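# Assemble surgical stapler with cartridge and place in tray

## Task

Put the cartridge into the surgical stapler, join and latch its two halves shut, then set the assembled stapler down inside the tray.

## Robot and tools

Robot: two arms, left_arm and right_arm. Each ends in a five-finger hand: left_arm has a left hand and right_arm a right hand, mirror images of each other. Arm bases in the scene frame: left_arm at (-0.002, +0.418, +0.001) m, right_arm at (-0.044, -0.473, 0) m, each turned only slightly about z. A post stands behind the arms. Loose objects may occasionally get a small push from outside.

Frame: the scene frame has its origin at table-top height, halfway between the nominal bases. +z is up, +x points out over the table, and left_arm is on the +y side (image left/right does not match these names). All reported hand poses, velocities and targets use this frame, and offsets are along its axes, with each hand turning about its own Hand target position.

Hand point: a point fixed to the palm, 0.15 m out from the wrist flange and 0.05 m in front of the palm. Its +z runs along the straight fingers, +y comes out of the palm, +x crosses the palm away from the thumb on the right hand (toward the thumb on the left hand). Straight fingers extend 0.06-0.07 m past the point and sit 0.06 m behind it along -y. A bracket on the little-finger side of the wrist can strike things. With the fingers level, the wrist may hang below the point (up to 0.11 m palm down, 0.23 m palm up) and meet the table first.

A row is 28 numbers, each from -1 to 1, always for both arms: left_arm dx, dy, dz, rx, ry, rz; left hand little, ring, middle, index, thumb_bend, thumb_turn, force_limit, speed; then the same 14 for right_arm. The six pose numbers are an offset, not a pose: they are counted from that arm's Hand target as it stood when the action or move began (every row of an action counts from that same start, and repeating an offset moves again). 1.0 equals 0.6 m for dx/dy/dz or 180 degrees for the rotation vector rx, ry, rz. Six zeros means no new pose request. Commanded orientation is clipped to 32 degrees from the measured one per step.

Hand numbers: finger targets +1 straight/open, -1 curled; thumb_bend +1 straight, -1 fully bent; thumb_turn +1 beside the palm, -1 in front of it facing the fingers. force_limit runs linearly from about 0 N at -1 to 10 N at +1 (15 N for the two thumb motors). speed rises from nearly zero at -1 to full at +0.48 and stays full above; full travel takes 0.49 s. For a gentle grip use speed -0.94 or lower. With the thumb turned in, the hand grips items about 0.035-0.065 m thick, handles down to about 0.025 m, or a light item up to about 0.08 m between thumb tip and index pad. A motor only starts when its target changes by 0.002 or more. To keep a hand unchanged, resend the eight numbers of its last executed row (or, before any, its hand_measured plus hand_force_limit and hand_speed).

Tools:
- execute_actions(actions, cameras): actions is a list of actions, each a table of up to 15 rows, one row per 1/30 s; a short table repeats its final row to step 15. Images come only if actions is empty or cameras names them.
- move(target, speed, blend, stop_force, zero, blocking, cameras): straight-line path for each hand point toward an offset from its Hand target. target is one 28-number row or up to 15 rows, all counted from the same starting Hand targets. speed in m/s, 0.002 to 3.6 (default 0.25); turns limited to twice that in rad/s. blend in m rounds corners in a list (0 = stop at each). stop_force in N, 3 to 120, one value for both arms, ends an arm's path when its wrist sensor feels that much push against its travel; use it slowly (about 0.005 m/s) for gentle contact. zero (default true) re-zeroes before the move. blocking=false returns early and cannot go with stop_force. Paths do not avoid obstacles; paths taking the wrist close to the base axis are refused. The result adds a move: line (done, off_target, moving, held, fault) and limits (paced = pose clipped, held = steps withheld).
- wait(seconds): 0 to 3600, lets time pass with no new commands.
- stop(): brakes a running move.
- zoom_image(camera, region): region [x0, y0, x1, y1] in pixels, at most 504 x 504, from a camera in the latest images.
- show_instructions(): shows the reference pages.
- zero_wrist_force(arm): arm is left_arm or right_arm.
- finished_scene(scene): ends the scene permanently; the goal must hold without the robot.

Cameras: cam_head_left, cam_head_right, cam_high, cam_low, cam_left_wrist, cam_right_wrist, each 672x504.

Results: hand positions in m, quat_wxyz, velocities; Hand target (the last commanded pose, from which next offsets count; the hand may rest short of it, so send the remaining gap as an offset); joint positions and torques; wrist force and torque in the hand's own axes, plus the peak since last shown; hand_measured, hand_stopped_by (moving, target, force, stalled, fault) and hand_load_n, all in the hand-number order. A lost grip shows as hand_load_n dropping to about 0.

Avoid: dropping parts even a few millimetres, releasing moving parts, fast impacts, pressing a stiff arm past a firm contact, and anything leaving the table. A torque fault (joint load limits, wrist joints about 22 N m) or about 150 N of outside force stops an arm for 10 s. Arms must not hit or squeeze each other. Long holding or straining heats motors; at 85 °C the arm brakes for 30-60 s.

Each tool is called after "Request:" by a JSON object that holds its "fn" and its "kwargs", one argument or row to a line.

Reference images:

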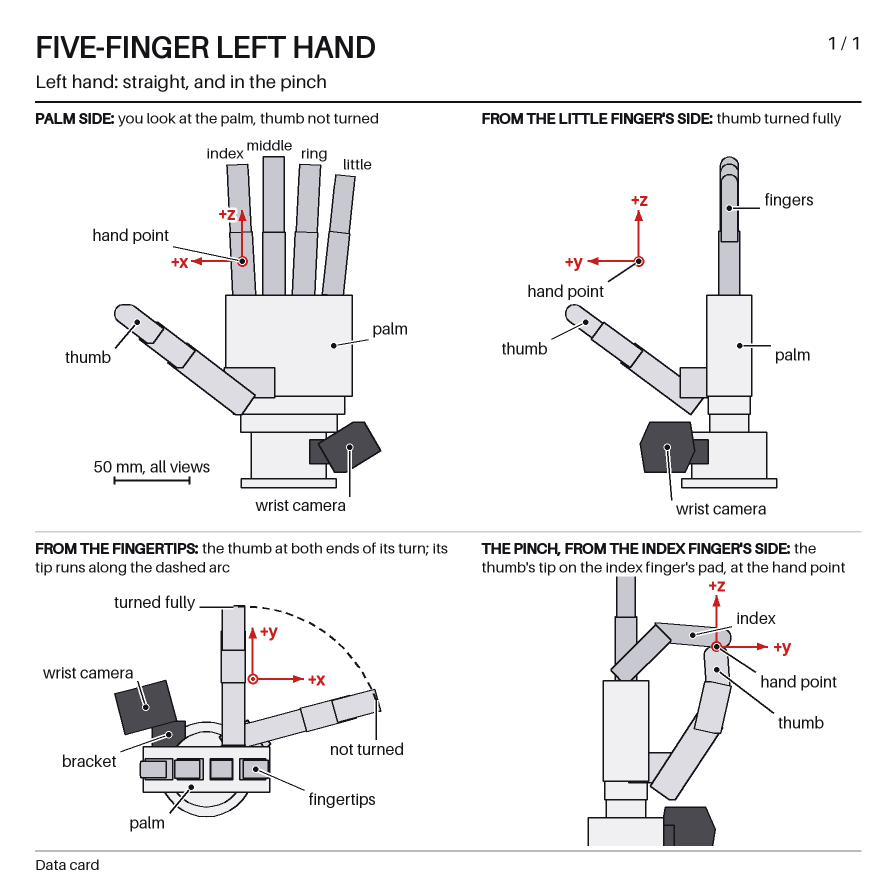

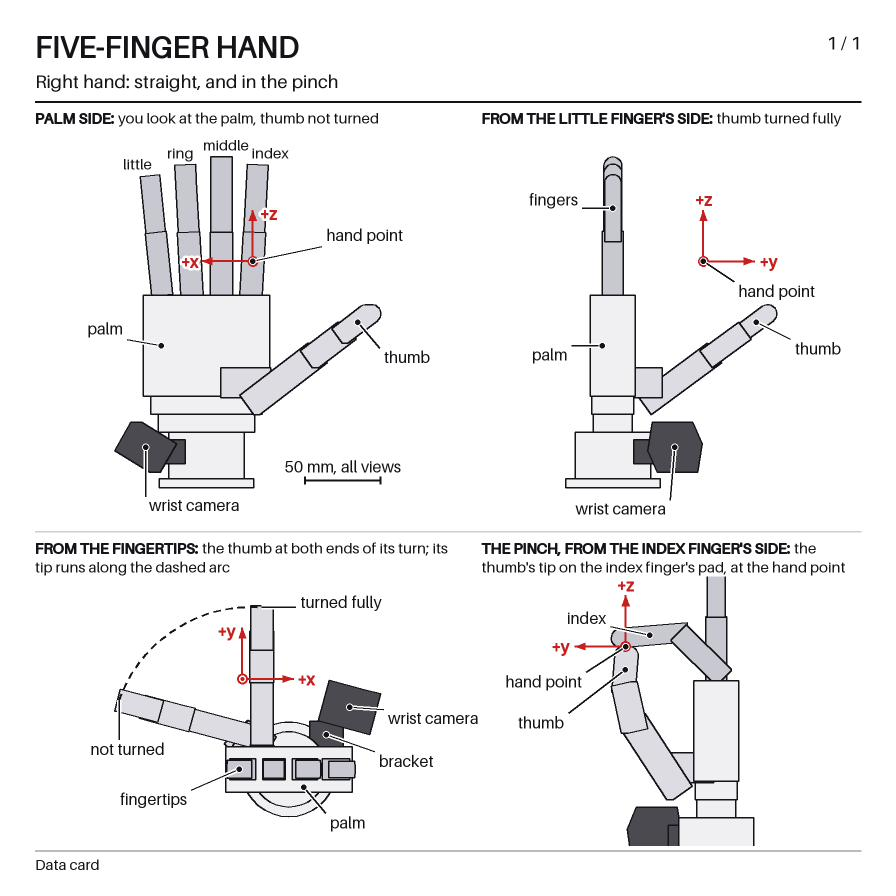

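## Session

Request:
{"fn": "execute_actions", "kwargs": {
  "actions": []
}}

Scene clock: 0.00 s.
left_arm: end_effector_position=(+0.5013, +0.0652, +0.2160) hand_measured=(+1.000, +1.000, +1.000, +1.000, +1.000, +1.000) hand_load_n=(+0.0, +0.0, +0.0, +0.0, +0.0, +0.0) hand_stopped_by=(target, target, target, target, target, target) hand_force_limit=0.00 hand_speed=-0.80 end_effector_quat_wxyz=(+0.021, +0.994, -0.025, +0.108) | right_arm: end_effector_position=(+0.4198, -0.5195, +0.3959) hand_measured=(+1.000, +1.000, +1.000, +1.000, +1.000, +1.000) hand_load_n=(+0.0, +0.0, +0.0, +0.0, +0.0, +0.0) hand_stopped_by=(target, target, target, target, target, target) hand_force_limit=0.00 hand_speed=-0.80 end_effector_quat_wxyz=(-0.074, +0.781, -0.601, -0.153)
Joint positions: left_arm=[2.807 -2.059 -1.251 1.958 -1.592 1.306] | right_arm=[-0.499 -0.827 0.53 2.145 1.368 -3.891]
Joint velocities: within noise
Joint torques (N m): no reading
Motor temperatures (°C): left_arm=[31 29 28 34 32 36] | right_arm=[29 31 34 33 38 36]
Wrist force (N): no reading
Wrist torque (N m): no reading
Wrist force, peak (N): no reading
Hand target: left_arm +0.5013, +0.0652, +0.2160; +0.021, +0.994, -0.025, +0.108 | right_arm +0.4198, -0.5195, +0.3959; -0.074, +0.781, -0.601, -0.153

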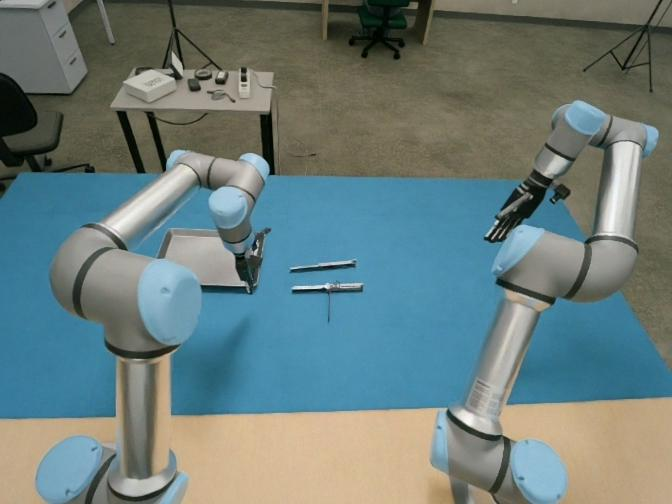

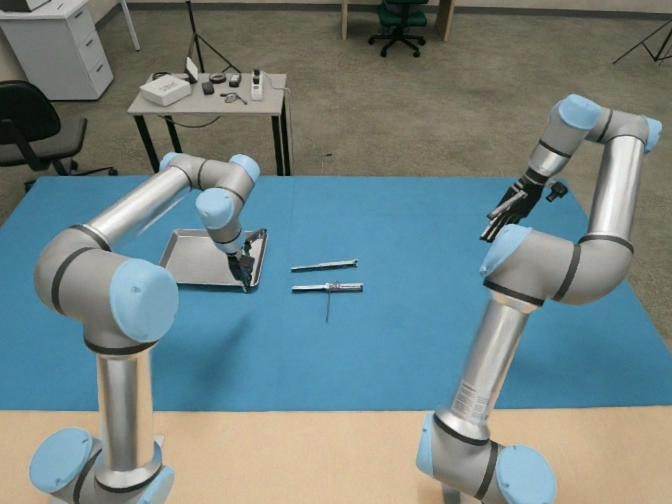

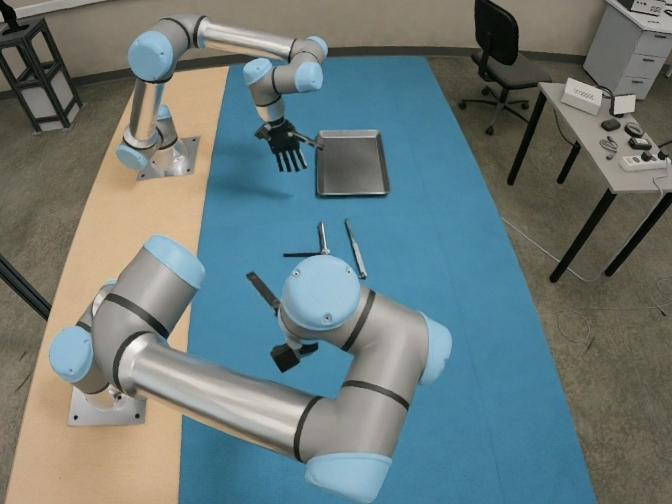

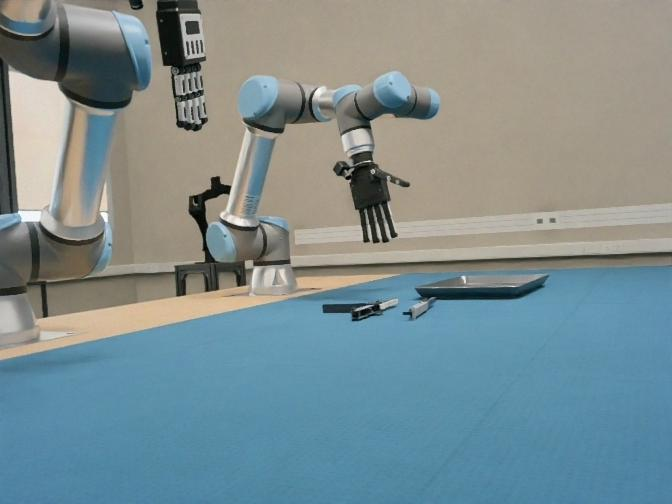

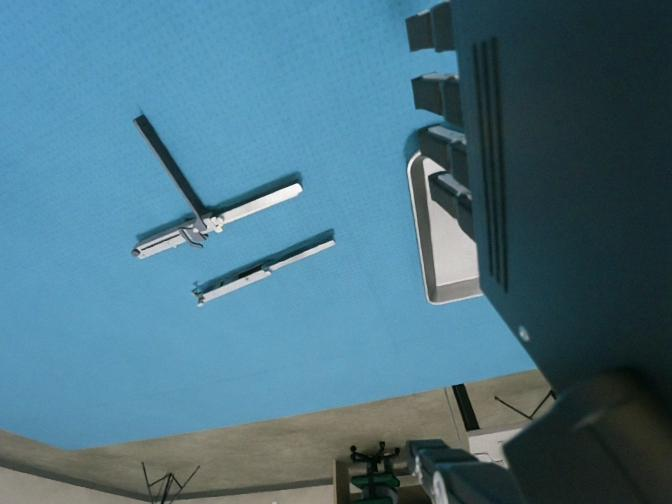

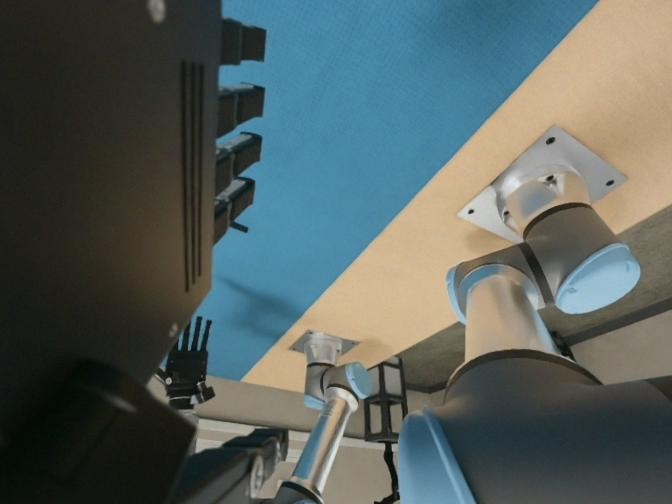

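Request:
{"fn": "zoom_image", "kwargs": {
  "camera": "cam_left_wrist",
  "region": [110, 100, 360, 320]
}}

Request:
{"fn": "zoom_image", "kwargs": {
  "camera": "cam_head_left",
  "region": [260, 230, 400, 340]
}}

Request:
{"fn": "zoom_image", "kwargs": {
  "camera": "cam_high",
  "region": [270, 200, 400, 300]
}}

Request:
{"fn": "zoom_image", "kwargs": {
  "camera": "cam_low",
  "region": [300, 260, 460, 340]
}}

Request:
{"fn": "zoom_image", "kwargs": {
  "camera": "cam_head_right",
  "region": [260, 230, 400, 340]
}}

Scaled by 2.016 from the camera's image (finer frame: 960x720).

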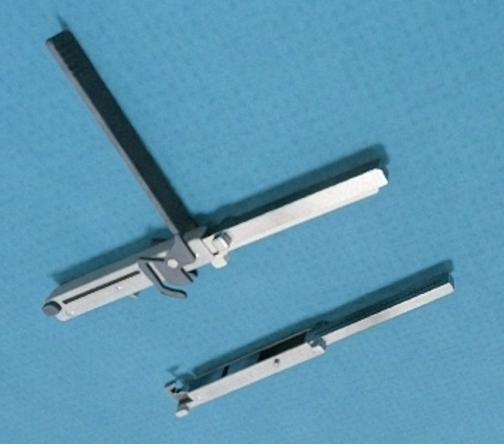

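Scaled by 3.600 from the camera's image (finer frame: 960x720).

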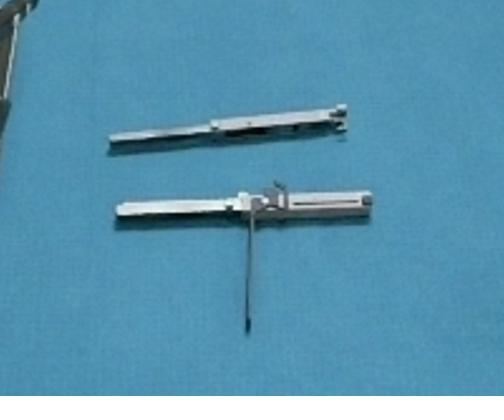

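Scaled by 3.877 from the camera's image (finer frame: 960x720).

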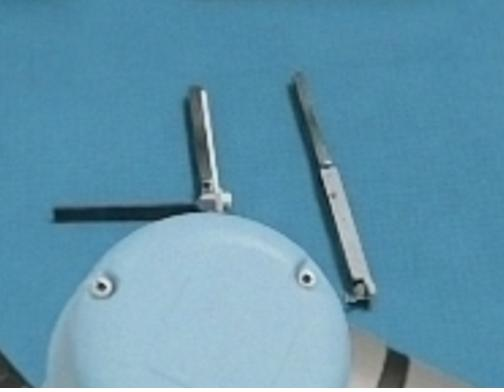

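Scaled by 3.150 from the camera's image (finer frame: 960x720).

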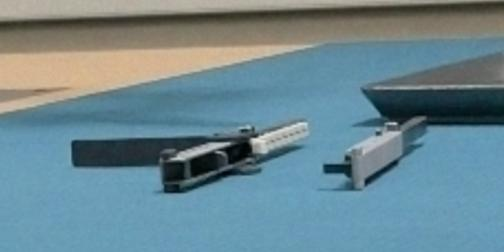

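Scaled by 3.600 from the camera's image (finer frame: 960x720).

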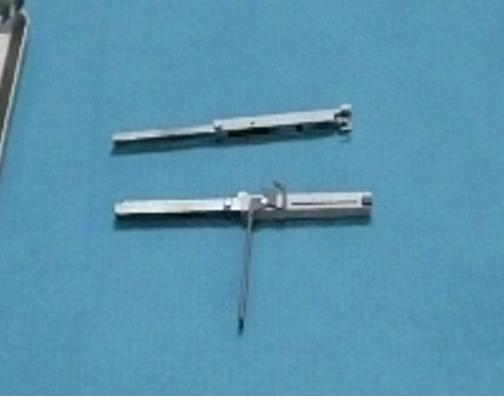

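Request:
{"fn": "move", "kwargs": {
  "target": [0,-0.225,-0.1,0,0,0,1,1,1,1,1,1,0,-0.8,0,0,0,0,0,0,1,1,1,1,1,1,0,-0.8],
  "cameras": ["cam_left_wrist"]
}}

Request:
{"fn": "zoom_image", "kwargs": {
  "camera": "cam_left_wrist",
  "region": [180, 160, 430, 360]
}}

Scene clock: 47.20 s.
left_arm: end_effector_position=(+0.5013, -0.0698, +0.1560) hand_measured=(+1.000, +1.000, +1.000, +1.000, +1.000, +1.000) hand_load_n=(+0.0, +0.0, +0.0, +0.0, +0.0, +0.0) hand_stopped_by=(target, target, target, target, target, target) hand_force_limit=0.00 hand_speed=-0.80 end_effector_quat_wxyz=(+0.021, +0.994, -0.025, +0.108) | right_arm: end_effector_position=(+0.4198, -0.5195, +0.3959) hand_measured=(+1.000, +1.000, +1.000, +1.000, +1.000, +1.000) hand_load_n=(+0.0, +0.0, +0.0, +0.0, +0.0, +0.0) hand_stopped_by=(target, target, target, target, target, target) hand_force_limit=0.00 hand_speed=-0.80 end_effector_quat_wxyz=(-0.074, +0.781, -0.601, -0.153)
Joint positions: left_arm=[2.577 -2.313 -0.994 1.945 -1.641 1.08] | right_arm=[-0.499 -0.827 0.53 2.145 1.368 -3.891]
Joint torques (N m): left_arm=[-6.53 24.26 30.39 -3.93 -1.7 -2.22] | right_arm=[-0.76 -43.32 -18.88 2.74 -0.28 0.1]
Wrist force (N): left_arm=[0.3 0.0 0.1] | right_arm=[-0.4 0.3 0.4]
Wrist torque (N m): left_arm=[0.00 -0.07 0.06] | right_arm=[0.02 0.04 -0.02]
Wrist force, peak (N): left_arm=[-1.4 3.1 0.1] | right_arm=[-0.7 0.0 0.4]
Hand target: left_arm +0.5013, -0.0698, +0.1560; +0.021, +0.994, -0.025, +0.108 | right_arm +0.4198, -0.5195, +0.3959; -0.074, +0.781, -0.601, -0.153
Off the commanded pose: left_arm 0.000 m, 0 deg | right_arm 0.000 m, 0 deg.
move: done
cam_left_wrist: T_world_to_cam=[[0.32911, 0.94365, 0.03478, -0.10978], [0.70558, -0.27023, 0.65509, -0.47104], [0.62757, -0.19106, -0.75475, -0.0992]] pos_world=[0.43074, -0.04264, 0.23752]

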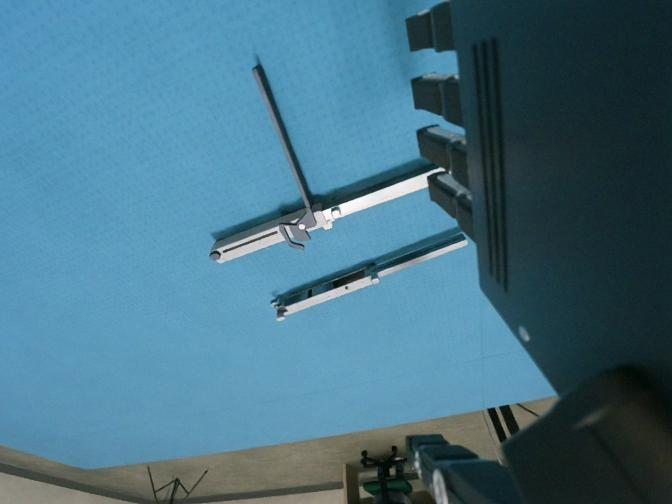

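Scaled by 2.016 from the camera's image (finer frame: 960x720).

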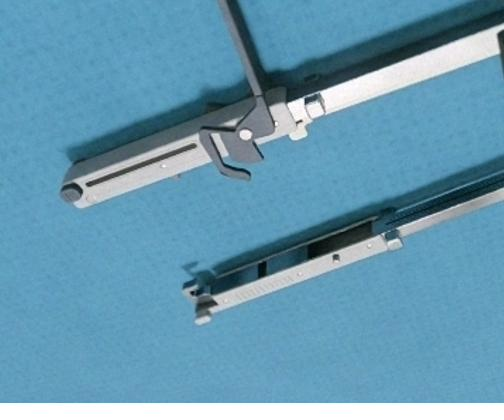

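Request:
{"fn": "move", "kwargs": {
  "target": [0.115,-0.15,-0.12,0,0,0,-0.9,-0.9,-0.9,-0.9,1,1,0,0,0,0,0,0,0,0,1,1,1,1,1,1,0,-0.8],
  "cameras": ["cam_left_wrist"]
}}

Request:
{"fn": "zoom_image", "kwargs": {
  "camera": "cam_left_wrist",
  "region": [180, 100, 480, 340]
}}

Scene clock: 62.83 s.
left_arm: end_effector_position=(+0.5702, -0.1598, +0.0839) hand_measured=(-0.900, -0.900, -0.900, -0.900, +1.000, +1.000) hand_load_n=(+0.0, +0.0, +0.0, +0.0, +0.0, +0.0) hand_stopped_by=(target, target, target, target, target, target) hand_force_limit=0.00 hand_speed=0.00 end_effector_quat_wxyz=(+0.022, +0.994, -0.025, +0.108) | right_arm: end_effector_position=(+0.4198, -0.5195, +0.3959) hand_measured=(+1.000, +1.000, +1.000, +1.000, +1.000, +1.000) hand_load_n=(+0.0, +0.0, +0.0, +0.0, +0.0, +0.0) hand_stopped_by=(target, target, target, target, target, target) hand_force_limit=0.00 hand_speed=-0.80 end_effector_quat_wxyz=(-0.074, +0.781, -0.601, -0.153)
Joint positions: left_arm=[2.517 -2.78 -0.295 1.709 -1.653 1.022] | right_arm=[-0.499 -0.827 0.53 2.145 1.368 -3.891]
Joint torques (N m): left_arm=[-6.46 32.89 29.6 -4.06 -1.72 -2.27] | right_arm=[-0.85 -43.5 -17.86 2.79 -0.44 0.16]
Wrist force (N): left_arm=[0.5 0.0 0.1] | right_arm=[-0.1 0.3 0.3]
Wrist torque (N m): left_arm=[0.04 -0.10 0.07] | right_arm=[0.02 0.00 0.02]
Wrist force, peak (N): left_arm=[0.3 0.9 1.0] | right_arm=[-0.6 -0.1 0.5]
Hand target: left_arm +0.5703, -0.1598, +0.0840; +0.021, +0.994, -0.025, +0.108 | right_arm +0.4198, -0.5195, +0.3959; -0.074, +0.781, -0.601, -0.153
Off the commanded pose: left_arm 0.000 m, 0 deg | right_arm 0.000 m, 0 deg.
move: done
cam_left_wrist: T_world_to_cam=[[0.32913, 0.94365, 0.03456, -0.04499], [0.70531, -0.27, 0.65546, -0.49664], [0.62786, -0.19135, -0.75444, -0.21428]] pos_world=[0.49964, -0.13264, 0.16542]

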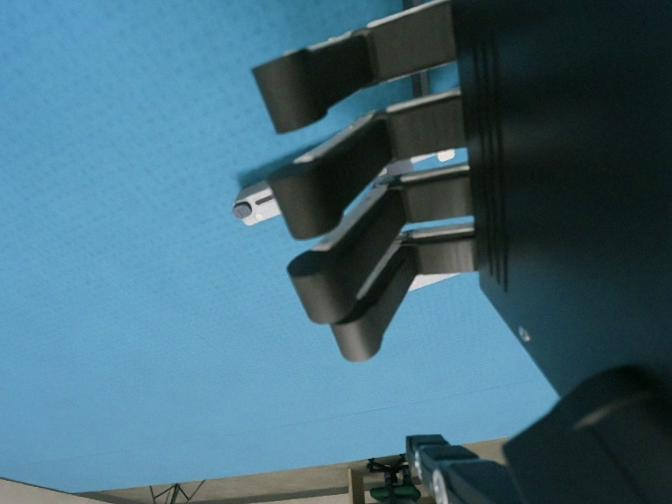

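Scaled by 1.680 from the camera's image (finer frame: 960x720).

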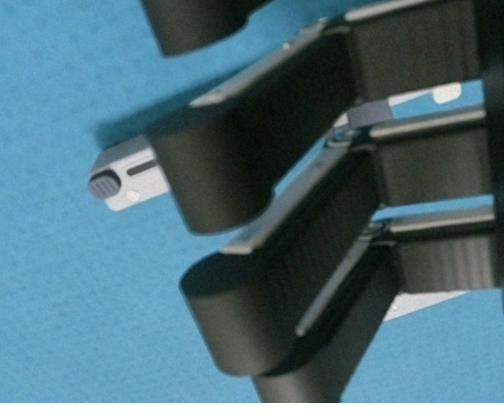

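Request:
{"fn": "move", "kwargs": {
  "target": [0,0.06,0.045,0,0,0,1,1,1,1,1,1,0,0,0,0,0,0,0,0,1,1,1,1,1,1,0,-0.8],
  "cameras": ["cam_left_wrist"]
}}

Request:
{"fn": "zoom_image", "kwargs": {
  "camera": "cam_left_wrist",
  "region": [180, 60, 430, 260]
}}

Scene clock: 71.87 s.
left_arm: end_effector_position=(+0.5703, -0.1239, +0.1109) hand_measured=(+1.000, +1.000, +1.000, +1.000, +1.000, +1.000) hand_load_n=(+0.0, +0.0, +0.0, +0.0, +0.0, +0.0) hand_stopped_by=(target, target, target, target, target, target) hand_force_limit=0.00 hand_speed=0.00 end_effector_quat_wxyz=(+0.021, +0.994, -0.025, +0.108) | right_arm: end_effector_position=(+0.4198, -0.5195, +0.3959) hand_measured=(+1.000, +1.000, +1.000, +1.000, +1.000, +1.000) hand_load_n=(+0.0, +0.0, +0.0, +0.0, +0.0, +0.0) hand_stopped_by=(target, target, target, target, target, target) hand_force_limit=0.00 hand_speed=-0.80 end_effector_quat_wxyz=(-0.074, +0.781, -0.601, -0.153)
Joint positions: left_arm=[2.562 -2.633 -0.518 1.787 -1.644 1.065] | right_arm=[-0.499 -0.827 0.53 2.145 1.368 -3.891]
Joint torques (N m): left_arm=[9.76 75.62 9.1 -0.52 1.11 2.49] | right_arm=[-0.56 -43.18 -18.19 2.82 -0.39 0.09]
Wrist force (N): left_arm=[0.3 0.1 0.2] | right_arm=[-0.3 0.4 0.3]
Wrist torque (N m): left_arm=[0.03 -0.07 -0.05] | right_arm=[0.04 0.02 0.00]
Wrist force, peak (N): left_arm=[-1.8 3.2 0.5] | right_arm=[-0.6 0.1 0.7]
Hand target: left_arm +0.5703, -0.1238, +0.1110; +0.021, +0.994, -0.025, +0.108 | right_arm +0.4198, -0.5195, +0.3959; -0.074, +0.781, -0.601, -0.153
Off the commanded pose: left_arm 0.000 m, 0 deg | right_arm 0.000 m, 0 deg.
move: done
cam_left_wrist: T_world_to_cam=[[0.32916, 0.94363, 0.03482, -0.07994], [0.70556, -0.27029, 0.65509, -0.50486], [0.62757, -0.19106, -0.75475, -0.18694]] pos_world=[0.49984, -0.09674, 0.19242]

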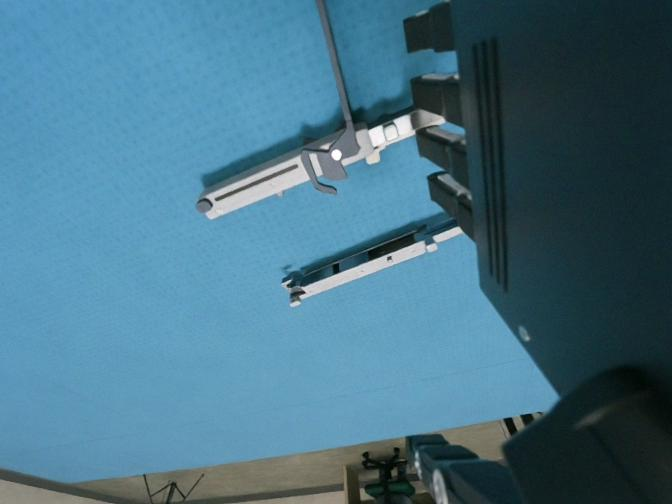

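Scaled by 2.016 from the camera's image (finer frame: 960x720).

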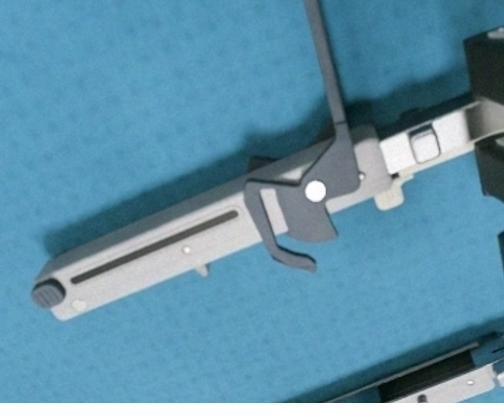

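Request:
{"fn": "zoom_image", "kwargs": {
  "camera": "cam_left_wrist",
  "region": [270, 200, 470, 340]
}}

Request:
{"fn": "zoom_image", "kwargs": {
  "camera": "cam_left_wrist",
  "region": [280, 90, 420, 210]
}}

Scaled by 2.520 from the camera's image (finer frame: 960x720).

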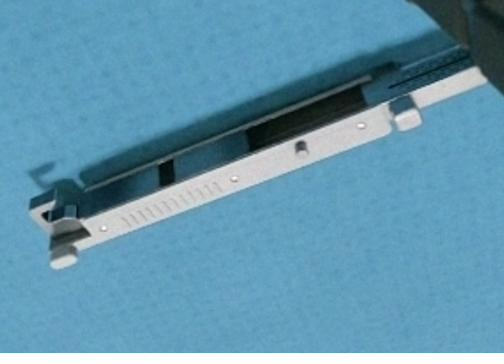

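Scaled by 3.600 from the camera's image (finer frame: 960x720).

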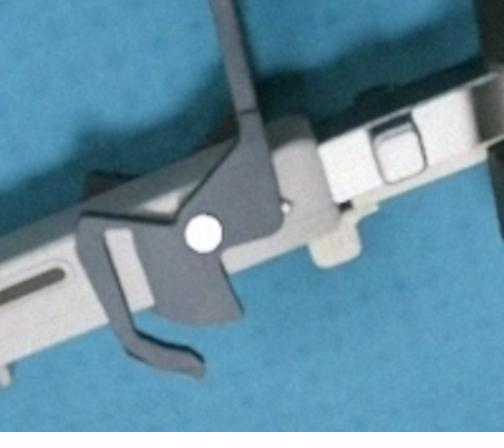

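Request:
{"fn": "move", "kwargs": {
  "target": [-0.117,0.317,0.165,0,0,0,1,1,1,1,1,1,0,0,0.3533,0.333,-0.505,0.162,-0.3529,0.1768,1,1,1,1,1,1,0,-0.8],
  "cameras": ["all"]
}}

Scene clock: 132.87 s.
left_arm: end_effector_position=(+0.5001, +0.0663, +0.2099) hand_measured=(+1.000, +1.000, +1.000, +1.000, +1.000, +1.000) hand_load_n=(+0.0, +0.0, +0.0, +0.0, +0.0, +0.0) hand_stopped_by=(target, target, target, target, target, target) hand_force_limit=0.00 hand_speed=0.00 end_effector_quat_wxyz=(+0.021, +0.994, -0.025, +0.108) | right_arm: end_effector_position=(+0.6317, -0.3197, +0.0930) hand_measured=(+1.000, +1.000, +1.000, +1.000, +1.000, +1.000) hand_load_n=(+0.0, +0.0, +0.0, +0.0, +0.0, -0.5) hand_stopped_by=(target, target, target, target, target, target) hand_force_limit=0.00 hand_speed=-0.80 end_effector_quat_wxyz=(-0.511, +0.828, -0.196, +0.120)
Joint positions: left_arm=[2.809 -2.058 -1.268 1.974 -1.591 1.307] | right_arm=[-0.313 -0.686 1.047 0.856 0.498 -4.313]
Joint torques (N m): left_arm=[10.79 55.9 9.81 -0.54 1.32 2.59] | right_arm=[9.52 -26.06 -32.34 0.58 -4.41 1.29]
Wrist force (N): left_arm=[0.4 0.0 0.1] | right_arm=[-1.1 1.3 -0.2]
Wrist torque (N m): left_arm=[0.01 -0.07 -0.04] | right_arm=[0.19 0.12 -0.08]
Wrist force, peak (N): left_arm=[-0.1 0.9 0.4] | right_arm=[-1.0 1.9 0.2]
Hand target: left_arm +0.5001, +0.0664, +0.2100; +0.021, +0.994, -0.025, +0.108 | right_arm +0.6318, -0.3197, +0.0929; -0.512, +0.828, -0.196, +0.120
Off the commanded pose: left_arm 0.000 m, 0 deg | right_arm 0.000 m, 0 deg.
move: done
cam_left_wrist: T_world_to_cam=[[0.32909, 0.94366, 0.03476, -0.23971], [0.70559, -0.2702, 0.65509, -0.4688], [0.62757, -0.19106, -0.75475, -0.03182]] pos_world=[0.42964, 0.09346, 0.29142]
cam_right_wrist: T_world_to_cam=[[0.0222, -0.47606, -0.87913, -0.08186], [-0.99459, -0.09974, 0.0289, 0.60066], [-0.10144, 0.87374, -0.4757, 0.5037]] pos_world=[0.65033, -0.41916, 0.15029]

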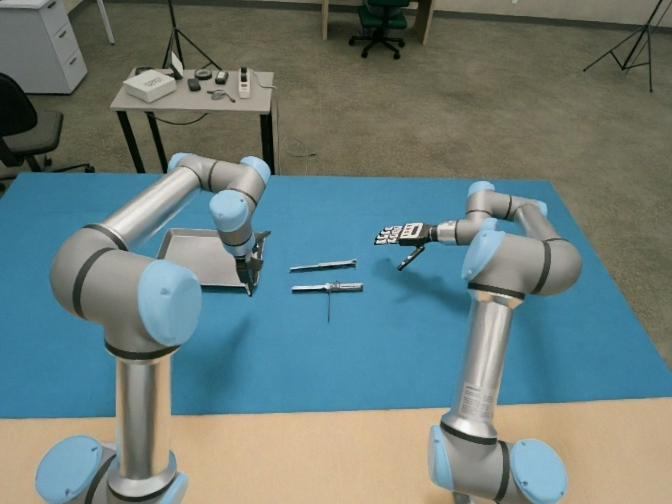

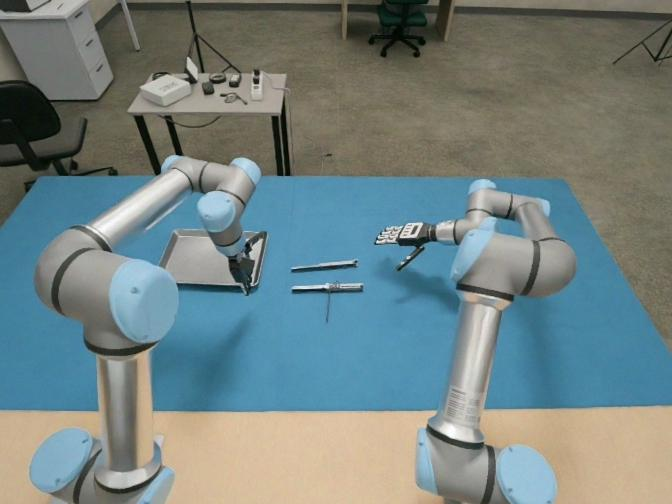

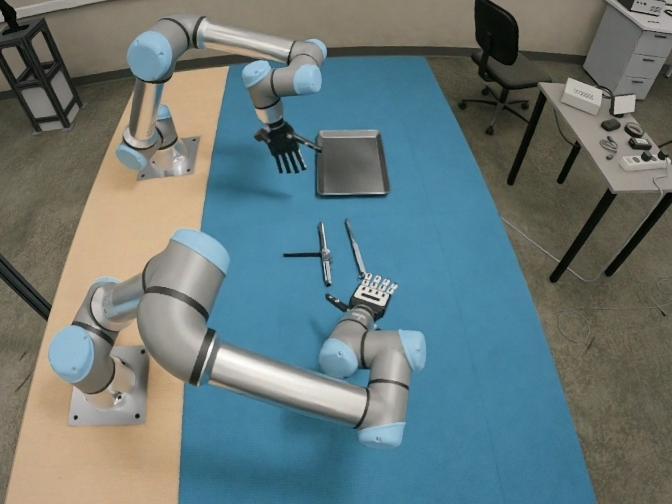

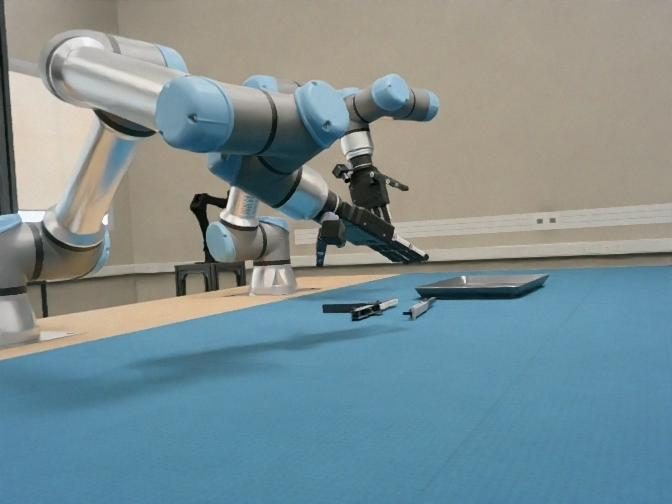

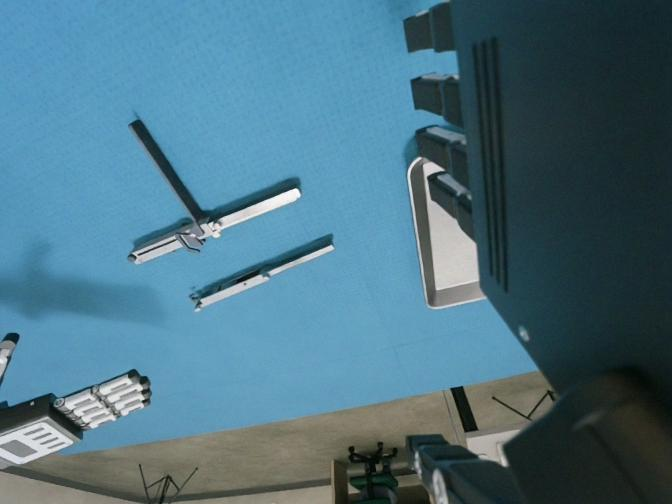

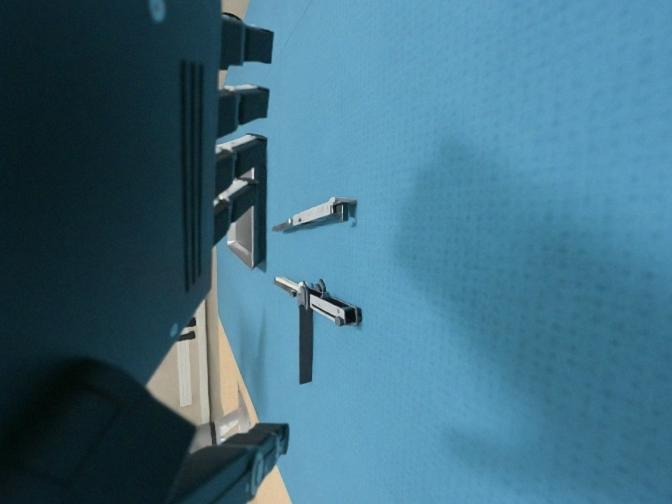

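Request:
{"fn": "zoom_image", "kwargs": {
  "camera": "cam_right_wrist",
  "region": [260, 260, 380, 400]
}}

Request:
{"fn": "zoom_image", "kwargs": {
  "camera": "cam_right_wrist",
  "region": [260, 180, 380, 250]
}}

Request:
{"fn": "zoom_image", "kwargs": {
  "camera": "cam_low",
  "region": [310, 270, 450, 330]
}}

Scaled by 3.600 from the camera's image (finer frame: 960x720).

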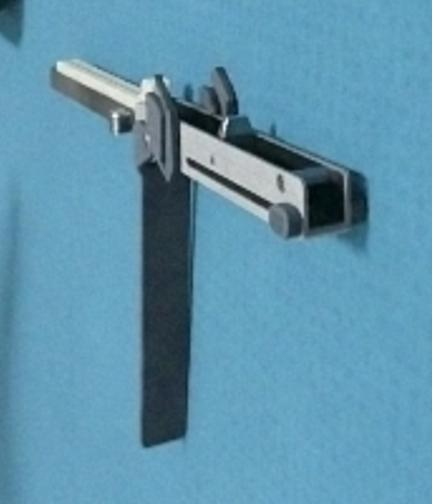

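Scaled by 4.200 from the camera's image (finer frame: 960x720).

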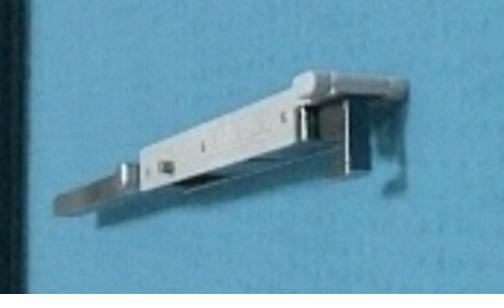

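Scaled by 3.600 from the camera's image (finer frame: 960x720).

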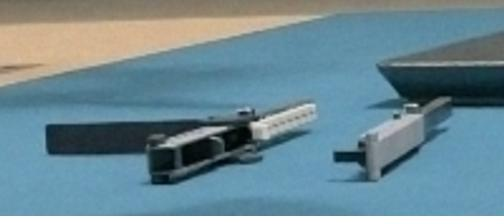

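Request:
{"fn": "move", "kwargs": {
  "target": [0,0,0,0,0,0,1,1,1,1,1,1,0,0,-0.025,0.095,-0.05,0,0,0,1,1,1,1,1,1,0,-0.8],
  "cameras": ["cam_right_wrist"],
  "speed": 0.1
}}

Request:
{"fn": "zoom_image", "kwargs": {
  "camera": "cam_right_wrist",
  "region": [260, 260, 400, 400]
}}

Request:
{"fn": "zoom_image", "kwargs": {
  "camera": "cam_right_wrist",
  "region": [260, 160, 380, 260]
}}

Scene clock: 148.13 s.
left_arm: end_effector_position=(+0.5001, +0.0664, +0.2100) hand_measured=(+1.000, +1.000, +1.000, +1.000, +1.000, +1.000) hand_load_n=(+0.0, +0.0, -0.5, +0.0, +0.0, +0.0) hand_stopped_by=(target, target, target, target, target, target) hand_force_limit=0.00 hand_speed=0.00 end_effector_quat_wxyz=(+0.021, +0.994, -0.025, +0.108) | right_arm: end_effector_position=(+0.6168, -0.2628, +0.0630) hand_measured=(+1.000, +1.000, +1.000, +1.000, +1.000, +1.000) hand_load_n=(+0.0, +0.0, +0.0, +0.0, +0.0, -0.5) hand_stopped_by=(target, target, target, target, target, target) hand_force_limit=0.00 hand_speed=-0.80 end_effector_quat_wxyz=(-0.512, +0.828, -0.196, +0.120)
Joint positions: left_arm=[2.809 -2.057 -1.268 1.974 -1.591 1.307] | right_arm=[-0.226 -0.721 1.161 0.636 0.534 -4.151]
Joint torques (N m): left_arm=[9.71 55.83 9.64 -0.33 1.2 2.34] | right_arm=[8.06 -65.57 -5.11 0.13 1.58 1.53]
Wrist force (N): left_arm=[0.3 0.2 0.1] | right_arm=[-0.9 1.0 -0.1]
Wrist torque (N m): left_arm=[0.03 -0.06 -0.05] | right_arm=[0.15 0.11 -0.17]
Wrist force, peak (N): left_arm=[0.5 0.3 0.1] | right_arm=[-1.6 1.2 0.1]
Hand target: left_arm +0.5001, +0.0664, +0.2100; +0.021, +0.994, -0.025, +0.108 | right_arm +0.6168, -0.2627, +0.0629; -0.512, +0.828, -0.196, +0.120
Off the commanded pose: left_arm 0.000 m, 0 deg | right_arm 0.000 m, 0 deg.
move: done
cam_right_wrist: T_world_to_cam=[[0.02242, -0.47604, -0.87914, -0.0809], [-0.99459, -0.09984, 0.0287, 0.59228], [-0.10144, 0.87374, -0.4757, 0.43811]] pos_world=[0.63533, -0.36216, 0.12029]

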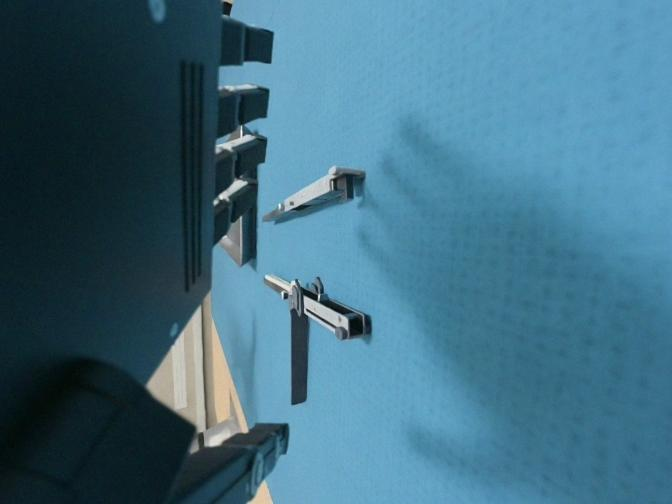

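Scaled by 3.600 from the camera's image (finer frame: 960x720).

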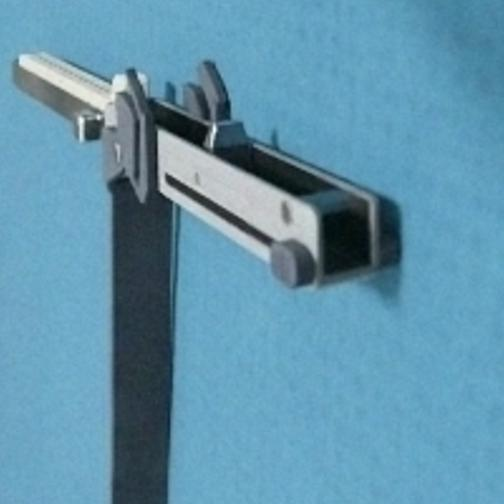

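Scaled by 4.200 from the camera's image (finer frame: 960x720).

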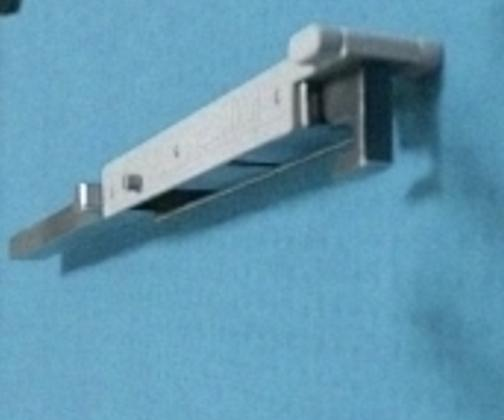

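Request:
{"fn": "move", "kwargs": {
  "target": [0,0,0,0,0,0,1,1,1,1,1,1,0,0,0.138,0.105,0.025,0,0,0.278,1,1,1,1,1,1,0,-0.8],
  "cameras": ["cam_right_wrist","cam_high"],
  "speed": 0.15
}}

Scene clock: 197.40 s.
left_arm: end_effector_position=(+0.5001, +0.0664, +0.2100) hand_measured=(+1.000, +1.000, +1.000, +1.000, +1.000, +1.000) hand_load_n=(+0.0, +0.0, +0.0, +0.0, +0.0, +0.0) hand_stopped_by=(target, target, target, target, target, target) hand_force_limit=0.00 hand_speed=0.00 end_effector_quat_wxyz=(+0.021, +0.994, -0.025, +0.108) | right_arm: end_effector_position=(+0.6980, -0.1999, +0.0777) hand_measured=(+1.000, +1.000, +1.000, +1.000, +1.000, +1.000) hand_load_n=(+0.0, +0.0, +0.0, +0.0, +0.0, +0.0) hand_stopped_by=(target, target, target, target, target, target) hand_force_limit=0.00 hand_speed=-0.80 end_effector_quat_wxyz=(-0.522, +0.836, +0.097, +0.137)
Joint positions: left_arm=[2.809 -2.057 -1.268 1.974 -1.591 1.307] | right_arm=[-0.117 -0.132 0.035 1.539 0.435 -4.942]
Joint torques (N m): left_arm=[10.01 55.69 10.09 -0.55 1.19 2.19] | right_arm=[9.34 -77.94 -32.35 0.8 1.51 1.44]
Wrist force (N): left_arm=[0.2 0.1 0.1] | right_arm=[-1.1 0.5 -0.2]
Wrist torque (N m): left_arm=[0.02 -0.06 -0.05] | right_arm=[0.05 0.12 -0.21]
Wrist force, peak (N): left_arm=[0.4 0.4 0.0] | right_arm=[-1.3 1.5 -0.5]
Hand target: left_arm +0.5001, +0.0664, +0.2100; +0.021, +0.994, -0.025, +0.108 | right_arm +0.6996, -0.1997, +0.0779; -0.514, +0.833, +0.173, -0.107
Off the commanded pose: left_arm 0.000 m, 0 deg | right_arm 0.002 m, 29 deg.
elbow stopped short (right arm): the move would have taken joint 3 (elbow) straighter than the controller allows.
move: off_target (right_arm)
cam_right_wrist: T_world_to_cam=[[0.51943, -0.40036, -0.75492, -0.38127], [-0.79478, -0.55085, -0.25472, 0.47135], [-0.31387, 0.73231, -0.60433, 0.52844]] pos_world=[0.73852, -0.27998, 0.15159]
Images, in order (width x height): cam_high 672x504, cam_right_wrist 672x504.

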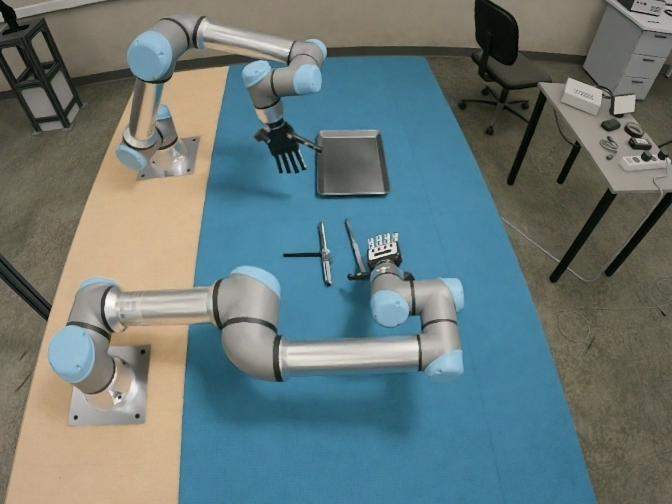

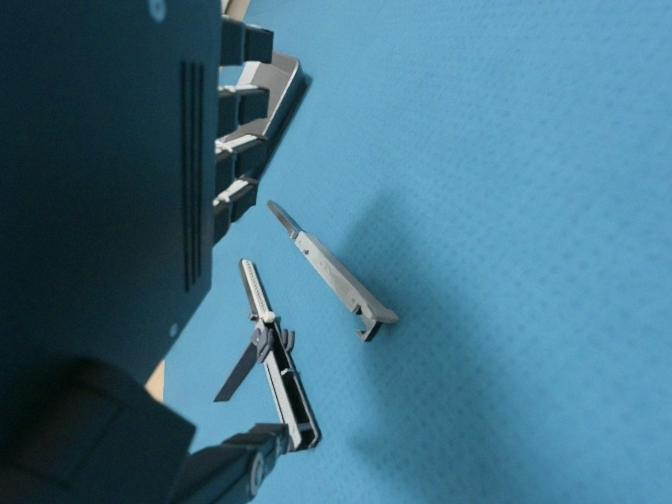

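Request:
{"fn": "zoom_image", "kwargs": {
  "camera": "cam_right_wrist",
  "region": [200, 250, 340, 460]
}}

Request:
{"fn": "zoom_image", "kwargs": {
  "camera": "cam_right_wrist",
  "region": [255, 190, 405, 350]
}}

Scaled by 2.400 from the camera's image (finer frame: 960x720).

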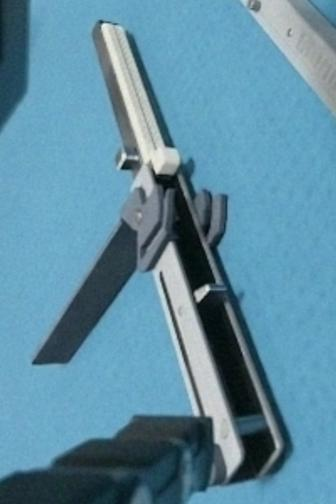

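Scaled by 3.150 from the camera's image (finer frame: 960x720).

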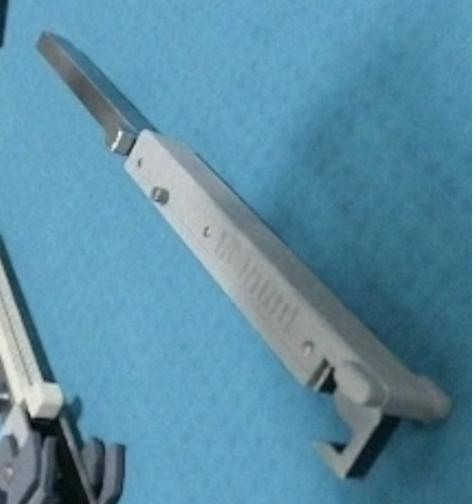

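Request:
{"fn": "zoom_image", "kwargs": {
  "camera": "cam_right_wrist",
  "region": [330, 280, 410, 350]
}}

Request:
{"fn": "zoom_image", "kwargs": {
  "camera": "cam_right_wrist",
  "region": [245, 310, 325, 390]
}}

Scaled by 6.300 from the camera's image (finer frame: 960x720).

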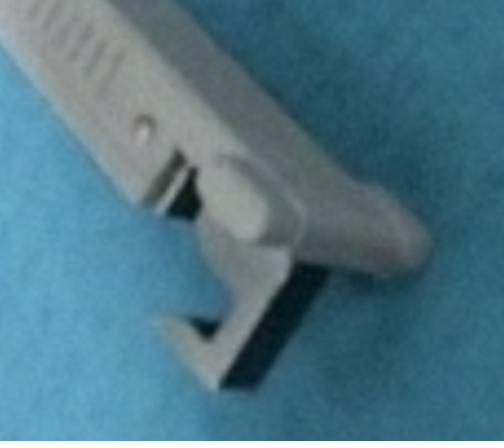

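Scaled by 6.300 from the camera's image (finer frame: 960x720).

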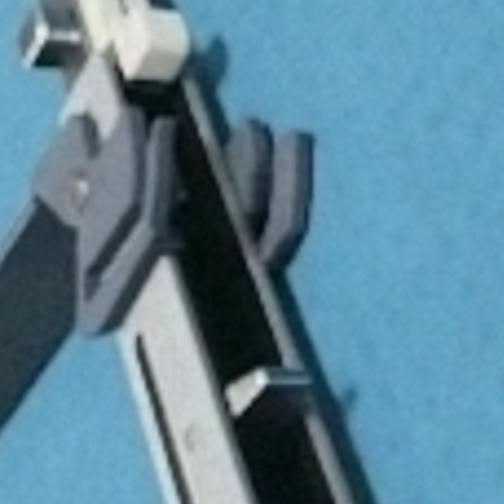

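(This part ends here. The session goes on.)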